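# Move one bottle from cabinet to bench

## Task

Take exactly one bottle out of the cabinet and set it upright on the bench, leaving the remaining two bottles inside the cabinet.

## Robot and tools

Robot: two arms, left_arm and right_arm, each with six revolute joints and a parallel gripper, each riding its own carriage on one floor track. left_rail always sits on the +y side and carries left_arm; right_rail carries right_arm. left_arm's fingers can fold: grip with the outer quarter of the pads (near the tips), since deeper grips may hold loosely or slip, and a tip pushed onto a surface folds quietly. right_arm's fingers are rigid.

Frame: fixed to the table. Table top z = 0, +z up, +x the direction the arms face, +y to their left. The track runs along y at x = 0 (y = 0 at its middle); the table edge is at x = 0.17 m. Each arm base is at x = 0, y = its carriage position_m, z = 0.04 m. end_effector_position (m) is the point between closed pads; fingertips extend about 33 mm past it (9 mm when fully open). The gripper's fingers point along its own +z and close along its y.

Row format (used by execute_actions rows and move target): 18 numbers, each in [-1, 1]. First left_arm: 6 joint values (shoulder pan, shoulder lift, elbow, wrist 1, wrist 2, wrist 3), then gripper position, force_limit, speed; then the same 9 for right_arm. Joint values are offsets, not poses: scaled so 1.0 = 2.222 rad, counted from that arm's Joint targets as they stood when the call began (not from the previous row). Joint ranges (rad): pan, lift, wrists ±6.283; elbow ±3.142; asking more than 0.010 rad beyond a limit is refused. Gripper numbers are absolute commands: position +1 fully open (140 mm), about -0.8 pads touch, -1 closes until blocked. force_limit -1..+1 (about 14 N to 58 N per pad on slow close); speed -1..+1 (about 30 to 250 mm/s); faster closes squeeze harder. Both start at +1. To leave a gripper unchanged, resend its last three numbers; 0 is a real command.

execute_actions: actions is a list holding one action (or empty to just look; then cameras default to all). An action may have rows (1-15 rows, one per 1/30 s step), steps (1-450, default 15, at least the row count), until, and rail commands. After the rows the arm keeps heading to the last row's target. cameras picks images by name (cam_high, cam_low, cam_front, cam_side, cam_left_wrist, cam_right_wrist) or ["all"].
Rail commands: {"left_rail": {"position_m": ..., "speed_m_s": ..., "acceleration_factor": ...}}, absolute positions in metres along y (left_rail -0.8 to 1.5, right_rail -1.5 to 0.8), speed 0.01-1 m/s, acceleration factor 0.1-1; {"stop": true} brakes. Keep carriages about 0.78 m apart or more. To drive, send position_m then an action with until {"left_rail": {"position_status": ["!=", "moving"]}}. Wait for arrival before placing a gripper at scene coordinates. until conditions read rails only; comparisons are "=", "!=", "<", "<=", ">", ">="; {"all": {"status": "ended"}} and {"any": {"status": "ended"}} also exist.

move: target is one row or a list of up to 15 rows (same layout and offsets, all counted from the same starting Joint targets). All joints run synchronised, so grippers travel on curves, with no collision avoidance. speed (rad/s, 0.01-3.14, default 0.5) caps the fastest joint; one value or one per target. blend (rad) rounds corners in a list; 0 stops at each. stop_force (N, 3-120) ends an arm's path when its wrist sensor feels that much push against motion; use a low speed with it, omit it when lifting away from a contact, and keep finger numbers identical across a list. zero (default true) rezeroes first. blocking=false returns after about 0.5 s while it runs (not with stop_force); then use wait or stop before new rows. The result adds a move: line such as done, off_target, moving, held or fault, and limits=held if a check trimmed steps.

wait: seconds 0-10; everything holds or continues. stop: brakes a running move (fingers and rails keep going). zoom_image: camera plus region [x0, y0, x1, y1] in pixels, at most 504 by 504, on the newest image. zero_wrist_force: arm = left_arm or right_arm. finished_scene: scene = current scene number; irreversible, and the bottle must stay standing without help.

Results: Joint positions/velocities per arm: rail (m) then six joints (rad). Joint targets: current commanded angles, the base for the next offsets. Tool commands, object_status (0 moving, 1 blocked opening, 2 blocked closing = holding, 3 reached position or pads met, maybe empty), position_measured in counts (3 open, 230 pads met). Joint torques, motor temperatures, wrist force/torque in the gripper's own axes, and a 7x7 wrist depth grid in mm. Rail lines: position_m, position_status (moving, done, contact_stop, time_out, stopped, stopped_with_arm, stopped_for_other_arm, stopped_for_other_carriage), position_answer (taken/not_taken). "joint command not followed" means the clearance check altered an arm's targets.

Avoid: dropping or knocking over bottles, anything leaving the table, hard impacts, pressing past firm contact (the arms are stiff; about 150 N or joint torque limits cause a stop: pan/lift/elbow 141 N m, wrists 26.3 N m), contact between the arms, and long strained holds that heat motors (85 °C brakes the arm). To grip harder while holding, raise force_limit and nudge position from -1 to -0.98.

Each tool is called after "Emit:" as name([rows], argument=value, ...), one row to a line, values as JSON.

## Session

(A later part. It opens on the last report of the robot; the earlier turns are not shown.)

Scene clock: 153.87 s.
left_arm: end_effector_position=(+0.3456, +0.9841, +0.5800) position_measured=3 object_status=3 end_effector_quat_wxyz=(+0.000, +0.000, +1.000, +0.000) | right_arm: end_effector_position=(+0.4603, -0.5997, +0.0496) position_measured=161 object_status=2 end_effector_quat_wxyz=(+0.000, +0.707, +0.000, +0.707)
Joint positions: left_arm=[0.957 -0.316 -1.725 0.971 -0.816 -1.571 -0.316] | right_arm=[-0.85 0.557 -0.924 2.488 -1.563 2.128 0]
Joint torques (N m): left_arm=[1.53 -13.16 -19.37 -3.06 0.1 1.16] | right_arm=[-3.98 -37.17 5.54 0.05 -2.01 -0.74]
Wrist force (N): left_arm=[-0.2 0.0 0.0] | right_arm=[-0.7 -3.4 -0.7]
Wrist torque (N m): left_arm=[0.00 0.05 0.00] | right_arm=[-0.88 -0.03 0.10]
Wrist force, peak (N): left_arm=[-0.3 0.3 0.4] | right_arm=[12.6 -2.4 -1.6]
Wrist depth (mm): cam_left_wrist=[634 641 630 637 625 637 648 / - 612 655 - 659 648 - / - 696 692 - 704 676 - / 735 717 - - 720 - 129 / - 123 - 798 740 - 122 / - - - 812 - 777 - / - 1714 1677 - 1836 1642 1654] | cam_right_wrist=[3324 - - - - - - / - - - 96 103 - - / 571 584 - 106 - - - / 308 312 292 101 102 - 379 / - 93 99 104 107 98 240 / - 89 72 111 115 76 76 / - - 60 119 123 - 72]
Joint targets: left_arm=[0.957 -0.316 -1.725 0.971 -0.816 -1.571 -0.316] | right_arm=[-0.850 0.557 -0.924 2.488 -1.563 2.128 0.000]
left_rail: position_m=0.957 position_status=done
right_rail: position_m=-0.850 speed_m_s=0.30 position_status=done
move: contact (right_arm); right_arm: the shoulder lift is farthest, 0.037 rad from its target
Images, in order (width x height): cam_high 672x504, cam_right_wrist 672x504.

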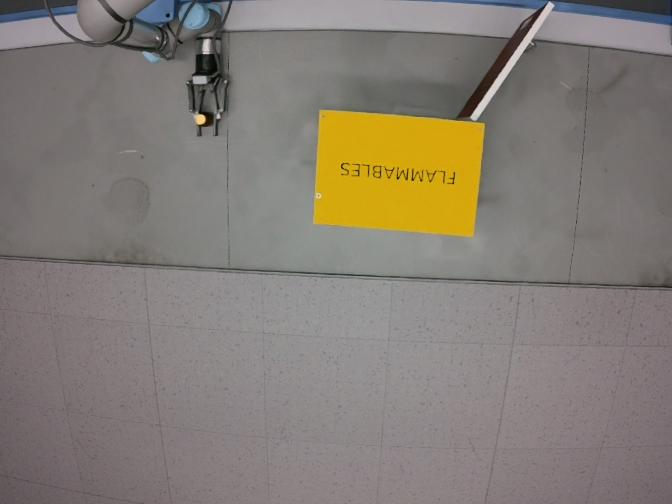

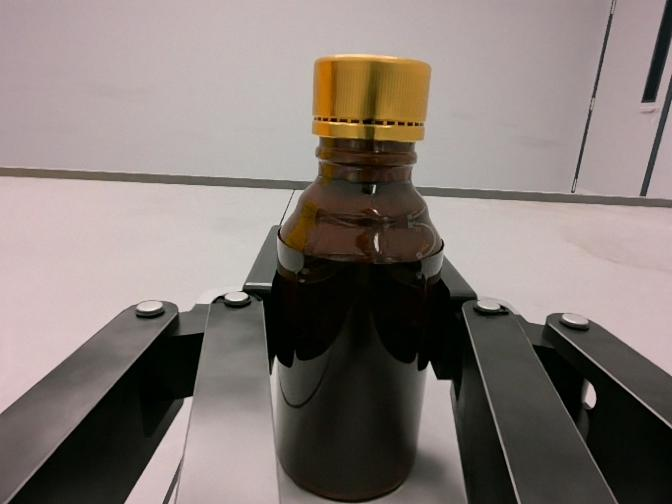

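Emit:
execute_actions([
  {"left_rail":{"position_m":1.15,"speed_m_s":0.3},"rows":[[0,0,0,0,0,0,1,1,1,0,0,0,0,0,0,0.3,-0.3,-1]],"steps":60},
])

Emit:
move(target=[-0.27,0.207,0.27,-0.9,0.09,-0.27,-1,-1,0,0.1368,-0.0864,0.0572,0.0293,0.1368,0,0.3,-0.3,-1], speed=1.0, cameras=["cam_right_wrist"])

Emit:
move(target=[-0.2876,0.209,0.286,-0.78,0.114,-0.295,-1,-1,0,0,0,0,0,0,0,0.3,-0.3,-1], speed=1.0)

Emit:
execute_actions([
  {"left_rail":{"position_m":0.68,"speed_m_s":0.13},"steps":200,"until":{"left_rail":{"position_status":["!=","moving"]}}},
], cameras=["cam_left_wrist","cam_high","cam_front"])

Scene clock: 170.23 s.
left_arm: end_effector_position=(+0.3456, +1.1772, +0.5800) position_measured=3 object_status=3 end_effector_quat_wxyz=(+0.000, +0.000, +1.000, +0.000) | right_arm: end_effector_position=(+0.4603, -0.5997, +0.0496) position_measured=91 object_status=3 end_effector_quat_wxyz=(+0.000, +0.707, +0.000, +0.707)
Joint positions: left_arm=[1.15 -0.316 -1.725 0.971 -0.816 -1.571 -0.316] | right_arm=[-0.85 0.557 -0.924 2.488 -1.563 2.128 0]
Joint torques (N m): left_arm=[1.28 -13.96 -19.29 -3.07 0.2 1.1] | right_arm=[5.4 -34.12 3.33 -3.64 1.2 -0.8]
Wrist force (N): left_arm=[0.0 0.1 -0.2] | right_arm=[0.0 -3.2 -0.7]
Wrist torque (N m): left_arm=[0.02 0.00 -0.01] | right_arm=[-0.87 -0.03 0.05]
Wrist force, peak (N): left_arm=[0.0 1.3 0.3] | right_arm=[-0.6 -3.6 -0.6]
Wrist depth (mm): cam_left_wrist=[641 641 641 637 637 614 625 / 688 662 - 674 646 - - / - - - 698 704 680 678 / 724 731 709 707 - - 123 / - 123 777 - 733 757 122 / - 854 821 842 - - - / - 1702 1689 1654 1689 1534 1654] | cam_right_wrist=[4816 5363 - - 4214 3575 - / - 3522 - 96 100 4291 - / - - - 104 - - - / 306 345 147 101 107 333 378 / - 102 160 104 109 122 243 / - 71 162 110 154 155 77 / - - 131 119 129 135 -]
Joint targets: left_arm=[1.150 -0.316 -1.725 0.971 -0.816 -1.571 -0.316] | right_arm=[-0.850 0.557 -0.924 2.488 -1.563 2.128 0.000]
left_rail: position_m=1.150 speed_m_s=0.30 position_status=done
right_rail: position_m=-0.850 speed_m_s=0.30 position_status=done

Scene clock: 172.93 s.
left_arm: end_effector_position=(+0.6462, +0.6289, +0.3907) position_measured=233 object_status=3 end_effector_quat_wxyz=(+0.345, -0.045, +0.887, -0.303) | right_arm: end_effector_position=(+0.3499, -0.6000, +0.0933) position_measured=91 object_status=3 end_effector_quat_wxyz=(+0.000, +0.707, +0.000, +0.707)
Joint positions: left_arm=[1.15 -0.916 -1.265 1.57 -2.816 -1.371 -0.916] | right_arm=[-0.85 0.861 -1.116 2.615 -1.498 2.432 0]
Joint torques (N m): left_arm=[-9.95 -29.76 -18.02 -5.49 2.51 -2.5] | right_arm=[7.15 -32.48 4.64 0.7 2.01 -0.93]
Wrist force (N): left_arm=[-0.4 -0.1 1.2] | right_arm=[0.1 -3.3 -0.5]
Wrist torque (N m): left_arm=[-0.36 0.07 -0.32] | right_arm=[-0.89 -0.06 0.05]
Wrist force, peak (N): left_arm=[1.5 -1.0 2.2] | right_arm=[0.4 -3.6 -0.4]
Wrist depth (mm): cam_left_wrist=[2680 2045 - - - - - / 2914 2878 2286 1880 - 499 - / 3331 3028 2776 2355 1780 1485 1340 / - - 3760 146 2063 1740 1457 / - 5422 83 87 93 92 1677 / - - - - - - - / - - - - - - -] | cam_right_wrist=[5130 - - 5130 4538 - - / 3933 3324 4538 4538 3933 4916 - / - 5756 - 4720 3371 - - / - - 393 222 173 144 - / - 102 296 230 305 122 347 / - 65 236 236 241 122 78 / - - 185 189 192 194 -]
Joint targets: left_arm=[1.150 -0.916 -1.265 1.570 -2.816 -1.371 -0.916] | right_arm=[-0.850 0.861 -1.116 2.615 -1.498 2.432 0.000]
left_rail: position_m=1.150 speed_m_s=0.30 position_status=done
right_rail: position_m=-0.850 speed_m_s=0.30 position_status=done
move: done
Images, in order (width x height): cam_right_wrist 672x504.

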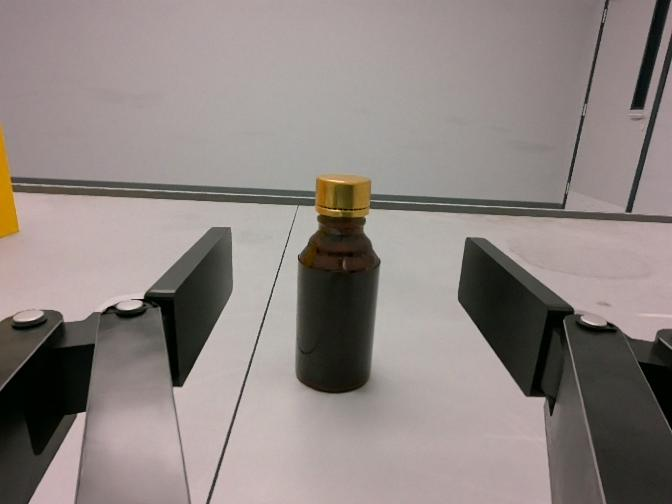

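Scene clock: 175.37 s.
left_arm: end_effector_position=(+0.2797, +0.5143, +0.2212) position_measured=233 object_status=3 end_effector_quat_wxyz=(+0.164, -0.165, +0.687, -0.689) | right_arm: end_effector_position=(+0.3499, -0.6000, +0.0933) position_measured=91 object_status=3 end_effector_quat_wxyz=(+0.000, +0.707, +0.000, +0.707)
Joint positions: left_arm=[1.15 -1.555 -0.801 2.206 -4.549 -1.118 -1.571] | right_arm=[-0.85 0.861 -1.116 2.615 -1.498 2.432 0]
Joint torques (N m): left_arm=[-9.43 -29.1 3.52 -4.56 2.22 -2.74] | right_arm=[7.41 -29.64 4.45 0.62 2.12 -0.89]
Wrist force (N): left_arm=[0.1 -1.1 2.0] | right_arm=[0.2 -3.2 -0.6]
Wrist torque (N m): left_arm=[-0.79 -0.45 -0.36] | right_arm=[-0.87 -0.07 0.06]
Wrist force, peak (N): left_arm=[-2.5 -0.1 0.6] | right_arm=[0.3 -3.5 -0.7]
Wrist depth (mm): cam_left_wrist=[- - - 340 339 358 325 / - 3068 3331 - 430 413 359 / - 4020 3284 502 509 519 327 / 2242 - - 130 592 514 329 / 2454 3587 82 87 81 93 358 / - - - - - - - / - - - - - - -] | cam_right_wrist=[4627 4291 - 4816 - 3687 - / 5244 4069 - - - - - / - - - 215 - 5756 3470 / 403 406 - 222 416 134 507 / - 102 - 230 309 122 97 / - 71 232 235 242 122 78 / - - 185 188 190 - -]
Joint targets: left_arm=[1.150 -1.555 -0.801 2.206 -4.549 -1.118 -1.571] | right_arm=[-0.850 0.861 -1.116 2.615 -1.498 2.432 0.000]
left_rail: position_m=1.150 speed_m_s=0.30 position_status=done
right_rail: position_m=-0.850 speed_m_s=0.30 position_status=done
move: done

Scene clock: 179.43 s.
left_arm: end_effector_position=(+0.2796, +0.0443, +0.2212) position_measured=233 object_status=3 end_effector_quat_wxyz=(+0.164, -0.165, +0.687, -0.689) | right_arm: end_effector_position=(+0.3499, -0.6000, +0.0933) position_measured=91 object_status=3 end_effector_quat_wxyz=(+0.000, +0.707, +0.000, +0.707)
Joint positions: left_arm=[0.68 -1.555 -0.801 2.206 -4.549 -1.118 -1.571] | right_arm=[-0.85 0.861 -1.116 2.615 -1.498 2.432 0]
Joint torques (N m): left_arm=[-2.83 -35.01 -11.11 -0.49 0.97 -2.38] | right_arm=[6.62 -30.66 4.61 0.63 2.06 -0.84]
Wrist force (N): left_arm=[-0.1 -1.1 -2.2] | right_arm=[0.2 -3.4 -0.4]
Wrist torque (N m): left_arm=[-0.80 -0.57 -0.36] | right_arm=[-0.91 -0.07 0.05]
Wrist force, peak (N): left_arm=[-9.4 -1.0 -6.8] | right_arm=[0.3 -3.6 -0.7]
Wrist depth (mm): cam_left_wrist=[- - 179 179 153 177 177 / - - 179 178 177 177 176 / - - 178 177 177 176 175 / 3331 - 178 177 176 175 175 / - - 83 87 81 93 175 / - - - - - - - / - - - - - - -] | cam_right_wrist=[- - - 4538 4720 - - / - - 4627 5900 4370 4720 3806 / 5130 - - 4816 4916 - - / 436 393 394 222 - 529 439 / - 102 290 229 317 122 370 / - 71 224 236 255 - 77 / - - 185 188 191 - -]
Joint targets: left_arm=[0.680 -1.555 -0.801 2.206 -4.549 -1.118 -1.571] | right_arm=[-0.850 0.861 -1.116 2.615 -1.498 2.432 0.000]
Tool commands: left_gripper/position=-1.0 left_gripper/force_limit=-1.0 left_gripper/speed=+0.0 right_gripper/position=+0.3 right_gripper/force_limit=-0.3 right_gripper/speed=-1.0
left_rail: position_m=0.680 speed_m_s=0.13 position_status=done
right_rail: position_m=-0.850 speed_m_s=0.30 position_status=done
Images, in order (width x height): cam_high 672x504, cam_front 672x504, cam_left_wrist 672x504.

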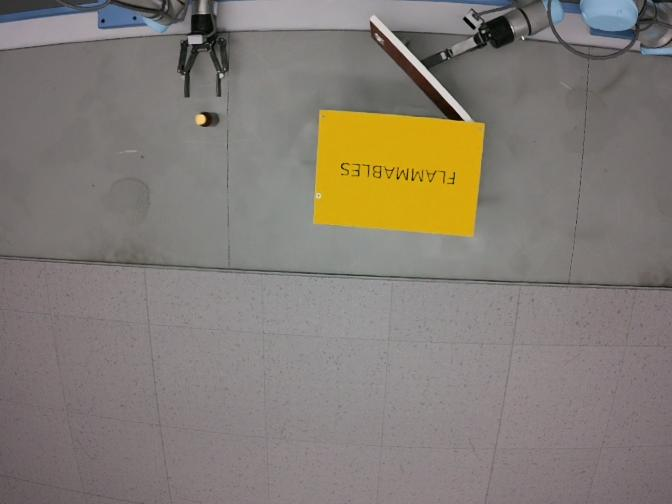

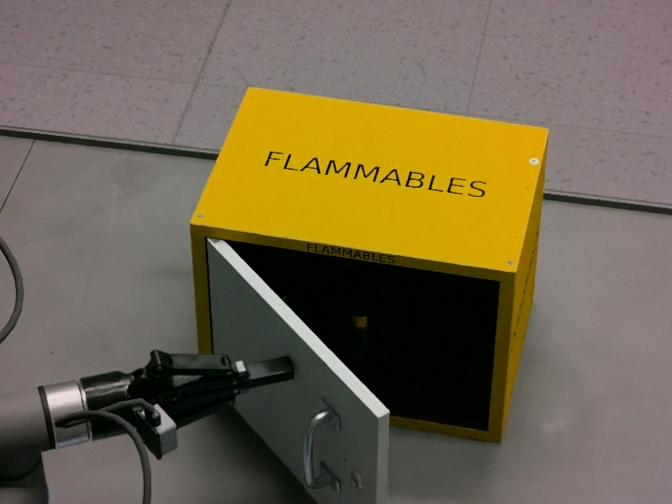

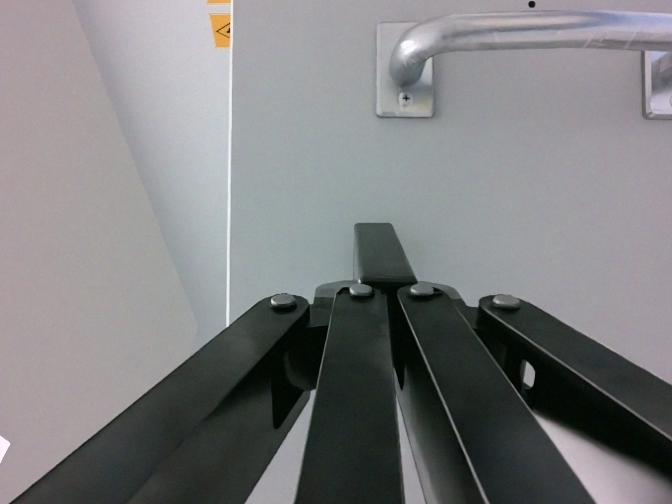

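Emit:
move(target=[0.11,0,0,0,0,0,-1,-1,0,0,0,0,0,0,0,0.3,-0.3,-1], speed=0.12, stop_force=14, cameras=["cam_high","cam_front"])

Scene clock: 186.20 s.
left_arm: end_effector_position=(+0.3877, +0.1038, +0.2212) position_measured=233 object_status=3 end_effector_quat_wxyz=(+0.224, -0.225, +0.670, -0.671) | right_arm: end_effector_position=(+0.3499, -0.6000, +0.0933) position_measured=91 object_status=3 end_effector_quat_wxyz=(+0.000, +0.707, +0.000, +0.707)
Joint positions: left_arm=[0.68 -1.377 -0.801 2.206 -4.549 -1.118 -1.571] | right_arm=[-0.85 0.861 -1.116 2.615 -1.498 2.432 0]
Joint torques (N m): left_arm=[-10.37 -39.36 -0.56 -4 -0.75 -2.12] | right_arm=[5.96 -31.04 5.21 0.78 1.79 -0.91]
Wrist force (N): left_arm=[0.4 -0.9 1.8] | right_arm=[0.2 -3.3 -0.5]
Wrist torque (N m): left_arm=[-0.72 -0.51 -0.37] | right_arm=[-0.88 -0.06 0.05]
Wrist force, peak (N): left_arm=[13.9 -0.8 -3.7] | right_arm=[0.1 -3.6 -0.6]
Wrist depth (mm): cam_left_wrist=[- 2776 269 247 246 244 - / - - 225 223 227 221 220 / - - 209 204 197 202 202 / 2404 - 201 185 184 184 185 / 2429 - 82 87 81 93 175 / - - - - - - - / - - - - - - -] | cam_right_wrist=[- - 5756 - 3869 4069 6051 / 3233 - - - 5021 3687 4069 / - - - 222 5363 4627 5130 / - 439 160 223 - 482 - / - 102 294 230 304 122 - / - 65 - 235 242 121 77 / - - 186 189 192 194 -]
Joint targets: left_arm=[0.680 -1.377 -0.801 2.206 -4.549 -1.118 -1.571] | right_arm=[-0.850 0.861 -1.116 2.615 -1.498 2.432 0.000]
left_rail: position_m=0.680 speed_m_s=0.13 position_status=done
right_rail: position_m=-0.850 speed_m_s=0.30 position_status=done
move: contact (left_arm); left_arm: the shoulder pan is farthest, 0.066 rad from its target
Images, in order (width x height): cam_high 672x504, cam_front 672x504.

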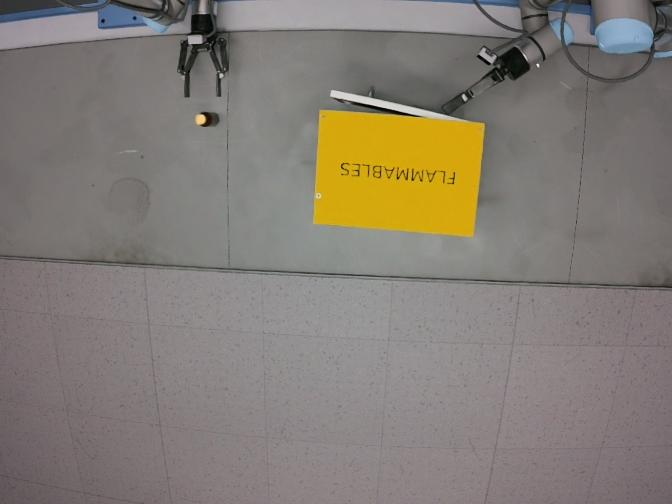

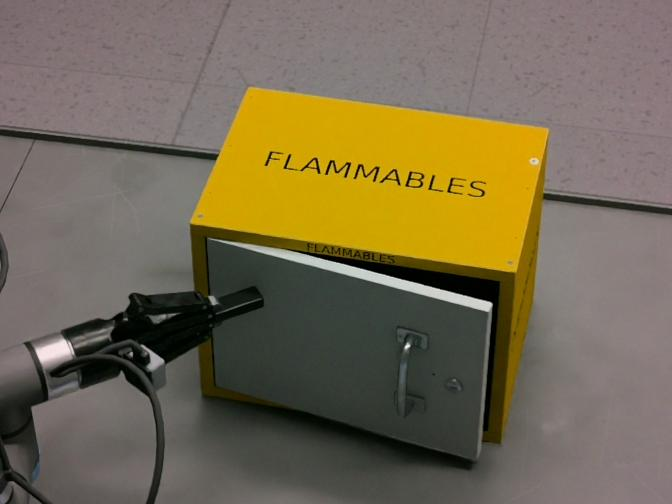

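Emit:
move(target=[-0.02,0,0,0,0,0,-1,-1,0,0,0,0,0,0,0,0.3,-0.3,-1], speed=0.3)

Emit:
execute_actions([
  {"left_rail":{"position_m":0.625,"speed_m_s":0.13},"steps":60,"until":{"left_rail":{"position_status":["!=","moving"]}}},
])

Emit:
move(target=[0.08,0,0,0,0,0,-1,-1,0,0,0,0,0,0,0,0.3,-0.3,-1], speed=0.12, stop_force=16, cameras=["cam_high","cam_front"])

Scene clock: 196.77 s.
left_arm: end_effector_position=(+0.3618, +0.0873, +0.2212) position_measured=233 object_status=3 end_effector_quat_wxyz=(+0.210, -0.210, +0.674, -0.676) | right_arm: end_effector_position=(+0.3499, -0.6000, +0.0933) position_measured=91 object_status=3 end_effector_quat_wxyz=(+0.000, +0.707, +0.000, +0.707)
Joint positions: left_arm=[0.68 -1.421 -0.801 2.206 -4.549 -1.118 -1.571] | right_arm=[-0.85 0.861 -1.116 2.615 -1.498 2.432 0]
Joint torques (N m): left_arm=[-8.62 -38.77 -1.33 -3.72 -1.27 -2.43] | right_arm=[5.78 -29.67 3.57 0.63 2 -1.05]
Wrist force (N): left_arm=[0.3 -1.1 1.5] | right_arm=[0.2 -3.3 -0.5]
Wrist torque (N m): left_arm=[-0.79 -0.49 -0.36] | right_arm=[-0.87 -0.08 0.06]
Wrist force, peak (N): left_arm=[0.5 -0.9 2.2] | right_arm=[0.1 -3.5 -0.5]
Wrist depth (mm): cam_left_wrist=[2200 - - 293 - 285 297 / 2308 3379 272 261 259 258 252 / 2507 2989 242 235 232 234 232 / - - 219 210 209 212 211 / 2480 - 83 87 93 93 194 / - - - - - - - / - - - - - - -] | cam_right_wrist=[4140 4140 - 4370 4370 - - / - - - 3806 4140 - - / - - - 222 6051 4627 - / - 504 159 225 405 435 502 / - 102 290 230 303 122 350 / - 71 232 236 242 121 77 / - - 186 189 192 193 -]
Joint targets: left_arm=[0.680 -1.422 -0.801 2.206 -4.549 -1.118 -1.571] | right_arm=[-0.850 0.861 -1.116 2.615 -1.498 2.432 0.000]
left_rail: position_m=0.680 speed_m_s=0.13 position_status=done
right_rail: position_m=-0.850 speed_m_s=0.30 position_status=done
move: done

Scene clock: 197.67 s.
left_arm: end_effector_position=(+0.3617, +0.0322, +0.2212) position_measured=233 object_status=3 end_effector_quat_wxyz=(+0.209, -0.210, +0.674, -0.676) | right_arm: end_effector_position=(+0.3499, -0.6000, +0.0933) position_measured=91 object_status=3 end_effector_quat_wxyz=(+0.000, +0.707, +0.000, +0.707)
Joint positions: left_arm=[0.625 -1.422 -0.801 2.206 -4.549 -1.118 -1.571] | right_arm=[-0.85 0.861 -1.116 2.615 -1.498 2.432 0]
Joint torques (N m): left_arm=[-6.05 -37.99 -2.63 -3.59 -0.84 -2.47] | right_arm=[6.26 -29.74 3.18 0.63 1.82 -1.12]
Wrist force (N): left_arm=[0.5 -0.9 1.5] | right_arm=[0.3 -3.2 -0.6]
Wrist torque (N m): left_arm=[-0.72 -0.55 -0.35] | right_arm=[-0.87 -0.09 0.06]
Wrist force, peak (N): left_arm=[1.2 -1.1 2.5] | right_arm=[0.4 -3.4 -0.5]
Wrist depth (mm): cam_left_wrist=[- 2809 2711 - 276 276 276 / - - 252 246 246 244 244 / - 3886 224 222 221 220 220 / - - 207 200 202 202 200 / - - 83 87 81 93 185 / - - - - - - - / - - - - - - -] | cam_right_wrist=[- 4720 - 4453 4069 4453 - / - - - - - 5244 - / - - - 216 - 4069 - / - - 161 223 400 538 - / - 102 294 229 277 122 98 / - 71 232 237 243 122 77 / - - 186 181 199 194 -]
Joint targets: left_arm=[0.625 -1.422 -0.801 2.206 -4.549 -1.118 -1.571] | right_arm=[-0.850 0.861 -1.116 2.615 -1.498 2.432 0.000]
Tool commands: left_gripper/position=-1.0 left_gripper/force_limit=-1.0 left_gripper/speed=+0.0 right_gripper/position=+0.3 right_gripper/force_limit=-0.3 right_gripper/speed=-1.0
left_rail: position_m=0.625 speed_m_s=0.13 position_status=done
right_rail: position_m=-0.850 speed_m_s=0.30 position_status=done

Scene clock: 199.13 s.
left_arm: end_effector_position=(+0.3822, +0.0451, +0.2212) position_measured=233 object_status=3 end_effector_quat_wxyz=(+0.221, -0.222, +0.671, -0.672) | right_arm: end_effector_position=(+0.3499, -0.6000, +0.0933) position_measured=91 object_status=3 end_effector_quat_wxyz=(+0.000, +0.707, +0.000, +0.707)
Joint positions: left_arm=[0.625 -1.387 -0.801 2.206 -4.549 -1.118 -1.571] | right_arm=[-0.85 0.861 -1.116 2.615 -1.498 2.432 0]
Joint torques (N m): left_arm=[-9.57 -38.39 -2.27 -3.59 1.83 -2.44] | right_arm=[6.81 -29.53 3.53 0.65 1.92 -0.85]
Wrist force (N): left_arm=[-0.1 -0.7 1.6] | right_arm=[0.1 -3.1 -0.5]
Wrist torque (N m): left_arm=[-0.69 -0.41 -0.36] | right_arm=[-0.85 -0.06 0.05]
Wrist force, peak (N): left_arm=[20.1 -0.7 -4.0] | right_arm=[0.1 -3.5 -0.6]
Wrist depth (mm): cam_left_wrist=[2809 3028 2620 263 255 247 253 / - 3151 277 232 231 231 231 / - - 218 213 209 212 211 / 2809 - 194 183 186 188 184 / 2200 - 87 87 81 93 175 / - - - - - - - / - - - - - - -] | cam_right_wrist=[5021 - 6378 5756 - - - / 4916 - 4816 4720 - - 4069 / - - - 4370 - - 4916 / - - 396 224 409 475 544 / - 102 295 228 288 122 347 / - 71 233 235 242 114 78 / - - 186 189 191 - -]
Joint targets: left_arm=[0.625 -1.387 -0.801 2.206 -4.549 -1.118 -1.571] | right_arm=[-0.850 0.861 -1.116 2.615 -1.498 2.432 0.000]
left_rail: position_m=0.625 speed_m_s=0.13 position_status=done
right_rail: position_m=-0.850 speed_m_s=0.30 position_status=done
move: contact (left_arm); left_arm: the shoulder pan is farthest, 0.142 rad from its target
Images, in order (width x height): cam_high 672x504, cam_front 672x504.

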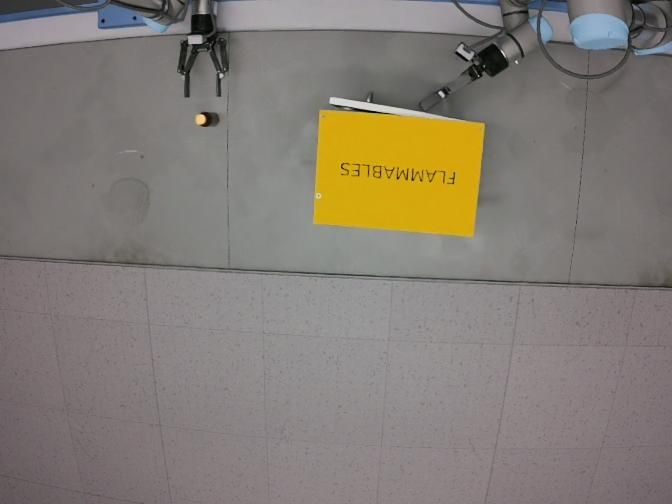

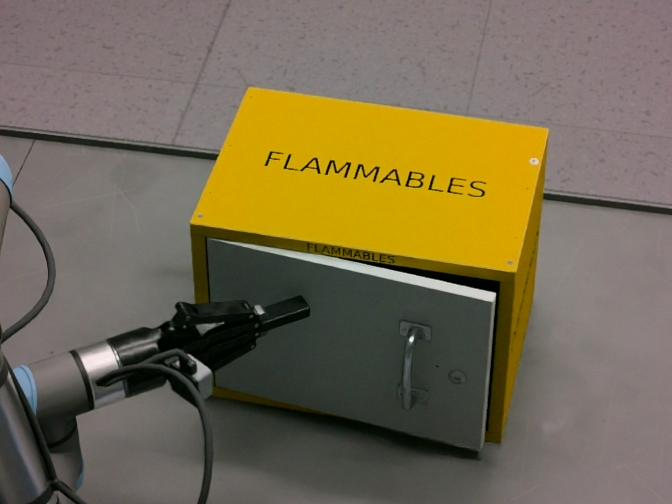

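Emit:
move(target=[0.06,0,0,0,0,0,-1,-1,0,0,0,0,0,0,0,0.3,-0.3,-1], speed=0.06, stop_force=25, cameras=["cam_high","cam_front"])

Scene clock: 206.23 s.
left_arm: end_effector_position=(+0.4011, +0.0581, +0.2212) position_measured=233 object_status=3 end_effector_quat_wxyz=(+0.232, -0.233, +0.667, -0.669) | right_arm: end_effector_position=(+0.3499, -0.6000, +0.0933) position_measured=91 object_status=3 end_effector_quat_wxyz=(+0.000, +0.707, +0.000, +0.707)
Joint positions: left_arm=[0.625 -1.354 -0.801 2.206 -4.549 -1.118 -1.571] | right_arm=[-0.85 0.861 -1.116 2.615 -1.498 2.432 0]
Joint torques (N m): left_arm=[-9.67 -38.5 -1.74 -3.42 -1.5 -2.43] | right_arm=[5.89 -29.12 3.1 0.23 1.89 -1.08]
Wrist force (N): left_arm=[-0.3 -0.5 1.4] | right_arm=[0.4 -3.2 -0.5]
Wrist torque (N m): left_arm=[-0.63 -0.37 -0.37] | right_arm=[-0.85 -0.11 0.05]
Wrist force, peak (N): left_arm=[28.8 -0.4 -7.9] | right_arm=[0.1 -3.5 -0.7]
Wrist depth (mm): cam_left_wrist=[- - 2591 270 261 266 - / - - 235 234 228 226 238 / 3028 - 208 202 206 210 200 / 2308 3533 184 182 189 187 183 / - - 87 87 81 93 170 / - - - - - - - / - - - - - - -] | cam_right_wrist=[4720 6051 - - 3687 - 3869 / 4291 4453 - 5900 6051 5130 3746 / - - 4370 215 - 5488 - / 425 416 159 222 - 439 - / - 102 274 230 300 122 370 / - 71 232 235 242 122 78 / - - 186 189 191 193 -]
Joint targets: left_arm=[0.625 -1.354 -0.801 2.206 -4.549 -1.118 -1.571] | right_arm=[-0.850 0.861 -1.116 2.615 -1.498 2.432 0.000]
left_rail: position_m=0.625 speed_m_s=0.13 position_status=done
right_rail: position_m=-0.850 speed_m_s=0.30 position_status=done
move: contact (left_arm); left_arm: the shoulder pan is farthest, 0.100 rad from its target
Images, in order (width x height): cam_high 672x504, cam_front 672x504.

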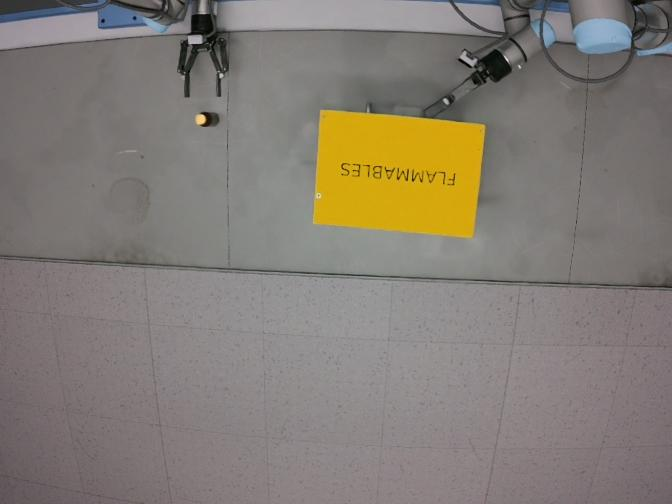

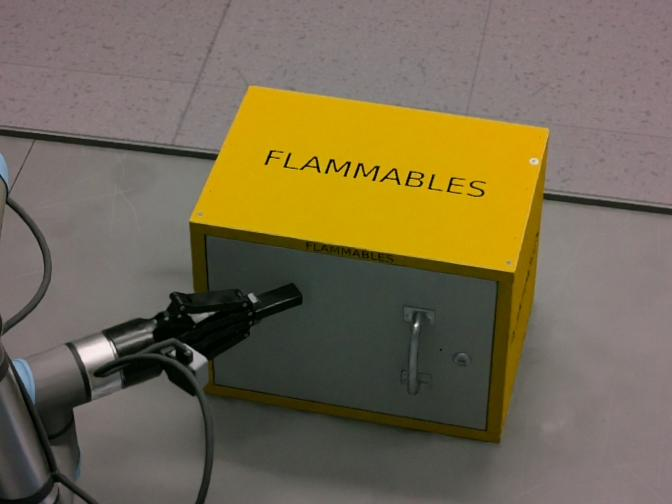

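Closed flush.

Emit:
move(target=[-0.06,0,0,0,0,0,-1,-1,0,0,0,0,0,0,0,0.3,-0.3,-1], speed=0.3, cameras=["cam_front","cam_right_wrist"])

Scene clock: 210.80 s.
left_arm: end_effector_position=(+0.3223, +0.0098, +0.2212) position_measured=233 object_status=3 end_effector_quat_wxyz=(+0.187, -0.188, +0.681, -0.683) | right_arm: end_effector_position=(+0.3499, -0.6000, +0.0933) position_measured=91 object_status=3 end_effector_quat_wxyz=(+0.000, +0.707, +0.000, +0.707)
Joint positions: left_arm=[0.625 -1.487 -0.801 2.206 -4.549 -1.118 -1.571] | right_arm=[-0.85 0.861 -1.116 2.615 -1.498 2.432 0]
Joint torques (N m): left_arm=[-10 -38.77 -3.39 -3.6 -0.17 -2.45] | right_arm=[6.77 -29.25 3.74 0.63 1.8 -1.14]
Wrist force (N): left_arm=[-0.1 -0.5 1.3] | right_arm=[0.1 -3.3 -0.6]
Wrist torque (N m): left_arm=[-0.65 -0.42 -0.35] | right_arm=[-0.89 -0.06 0.05]
Wrist force, peak (N): left_arm=[-1.8 -0.3 1.4] | right_arm=[0.2 -3.5 -0.6]
Wrist depth (mm): cam_left_wrist=[2454 2286 2507 2809 1027 546 304 / 2480 - 2989 - 810 - 310 / - - - 335 - - 320 / - 3331 305 281 272 285 284 / 2534 - 82 87 93 93 253 / - - - - - - - / - - - - - - -] | cam_right_wrist=[- - 4720 - - - 4214 / - - 4214 6378 4370 3687 - / - - 5363 4816 4538 - - / - - 160 223 428 133 - / - 102 272 230 326 122 344 / - 71 224 235 242 122 77 / - - 186 189 181 194 -]
Joint targets: left_arm=[0.625 -1.487 -0.801 2.206 -4.549 -1.118 -1.571] | right_arm=[-0.850 0.861 -1.116 2.615 -1.498 2.432 0.000]
left_rail: position_m=0.625 speed_m_s=0.13 position_status=done
right_rail: position_m=-0.850 speed_m_s=0.30 position_status=done
move: done
Images, in order (width x height): cam_front 672x504, cam_right_wrist 672x504.

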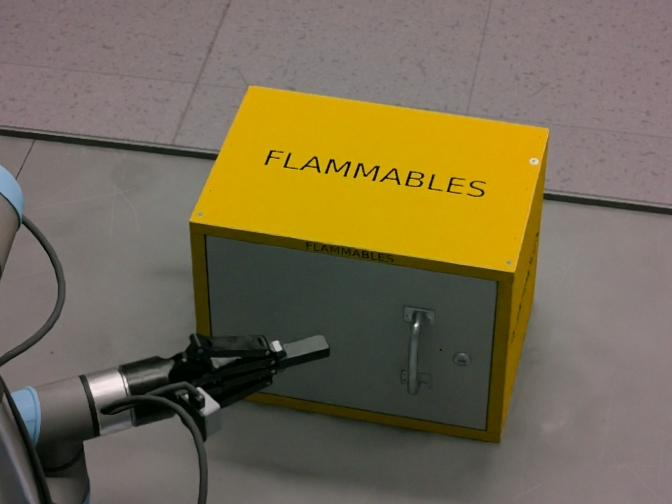

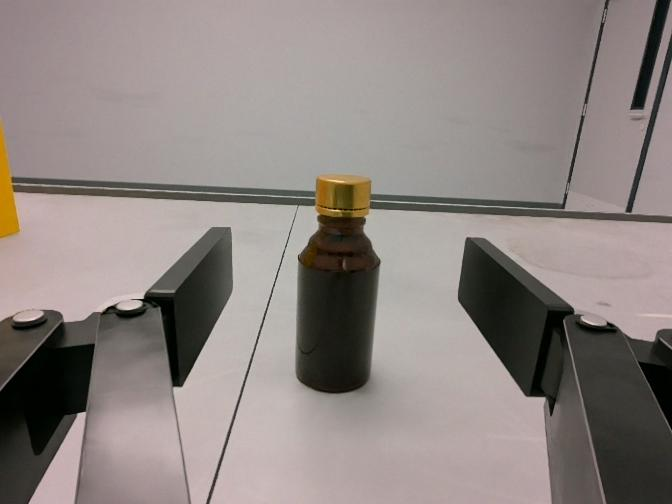

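Emit:
finished_scene(scene=2)

The scene is finished: the task was done.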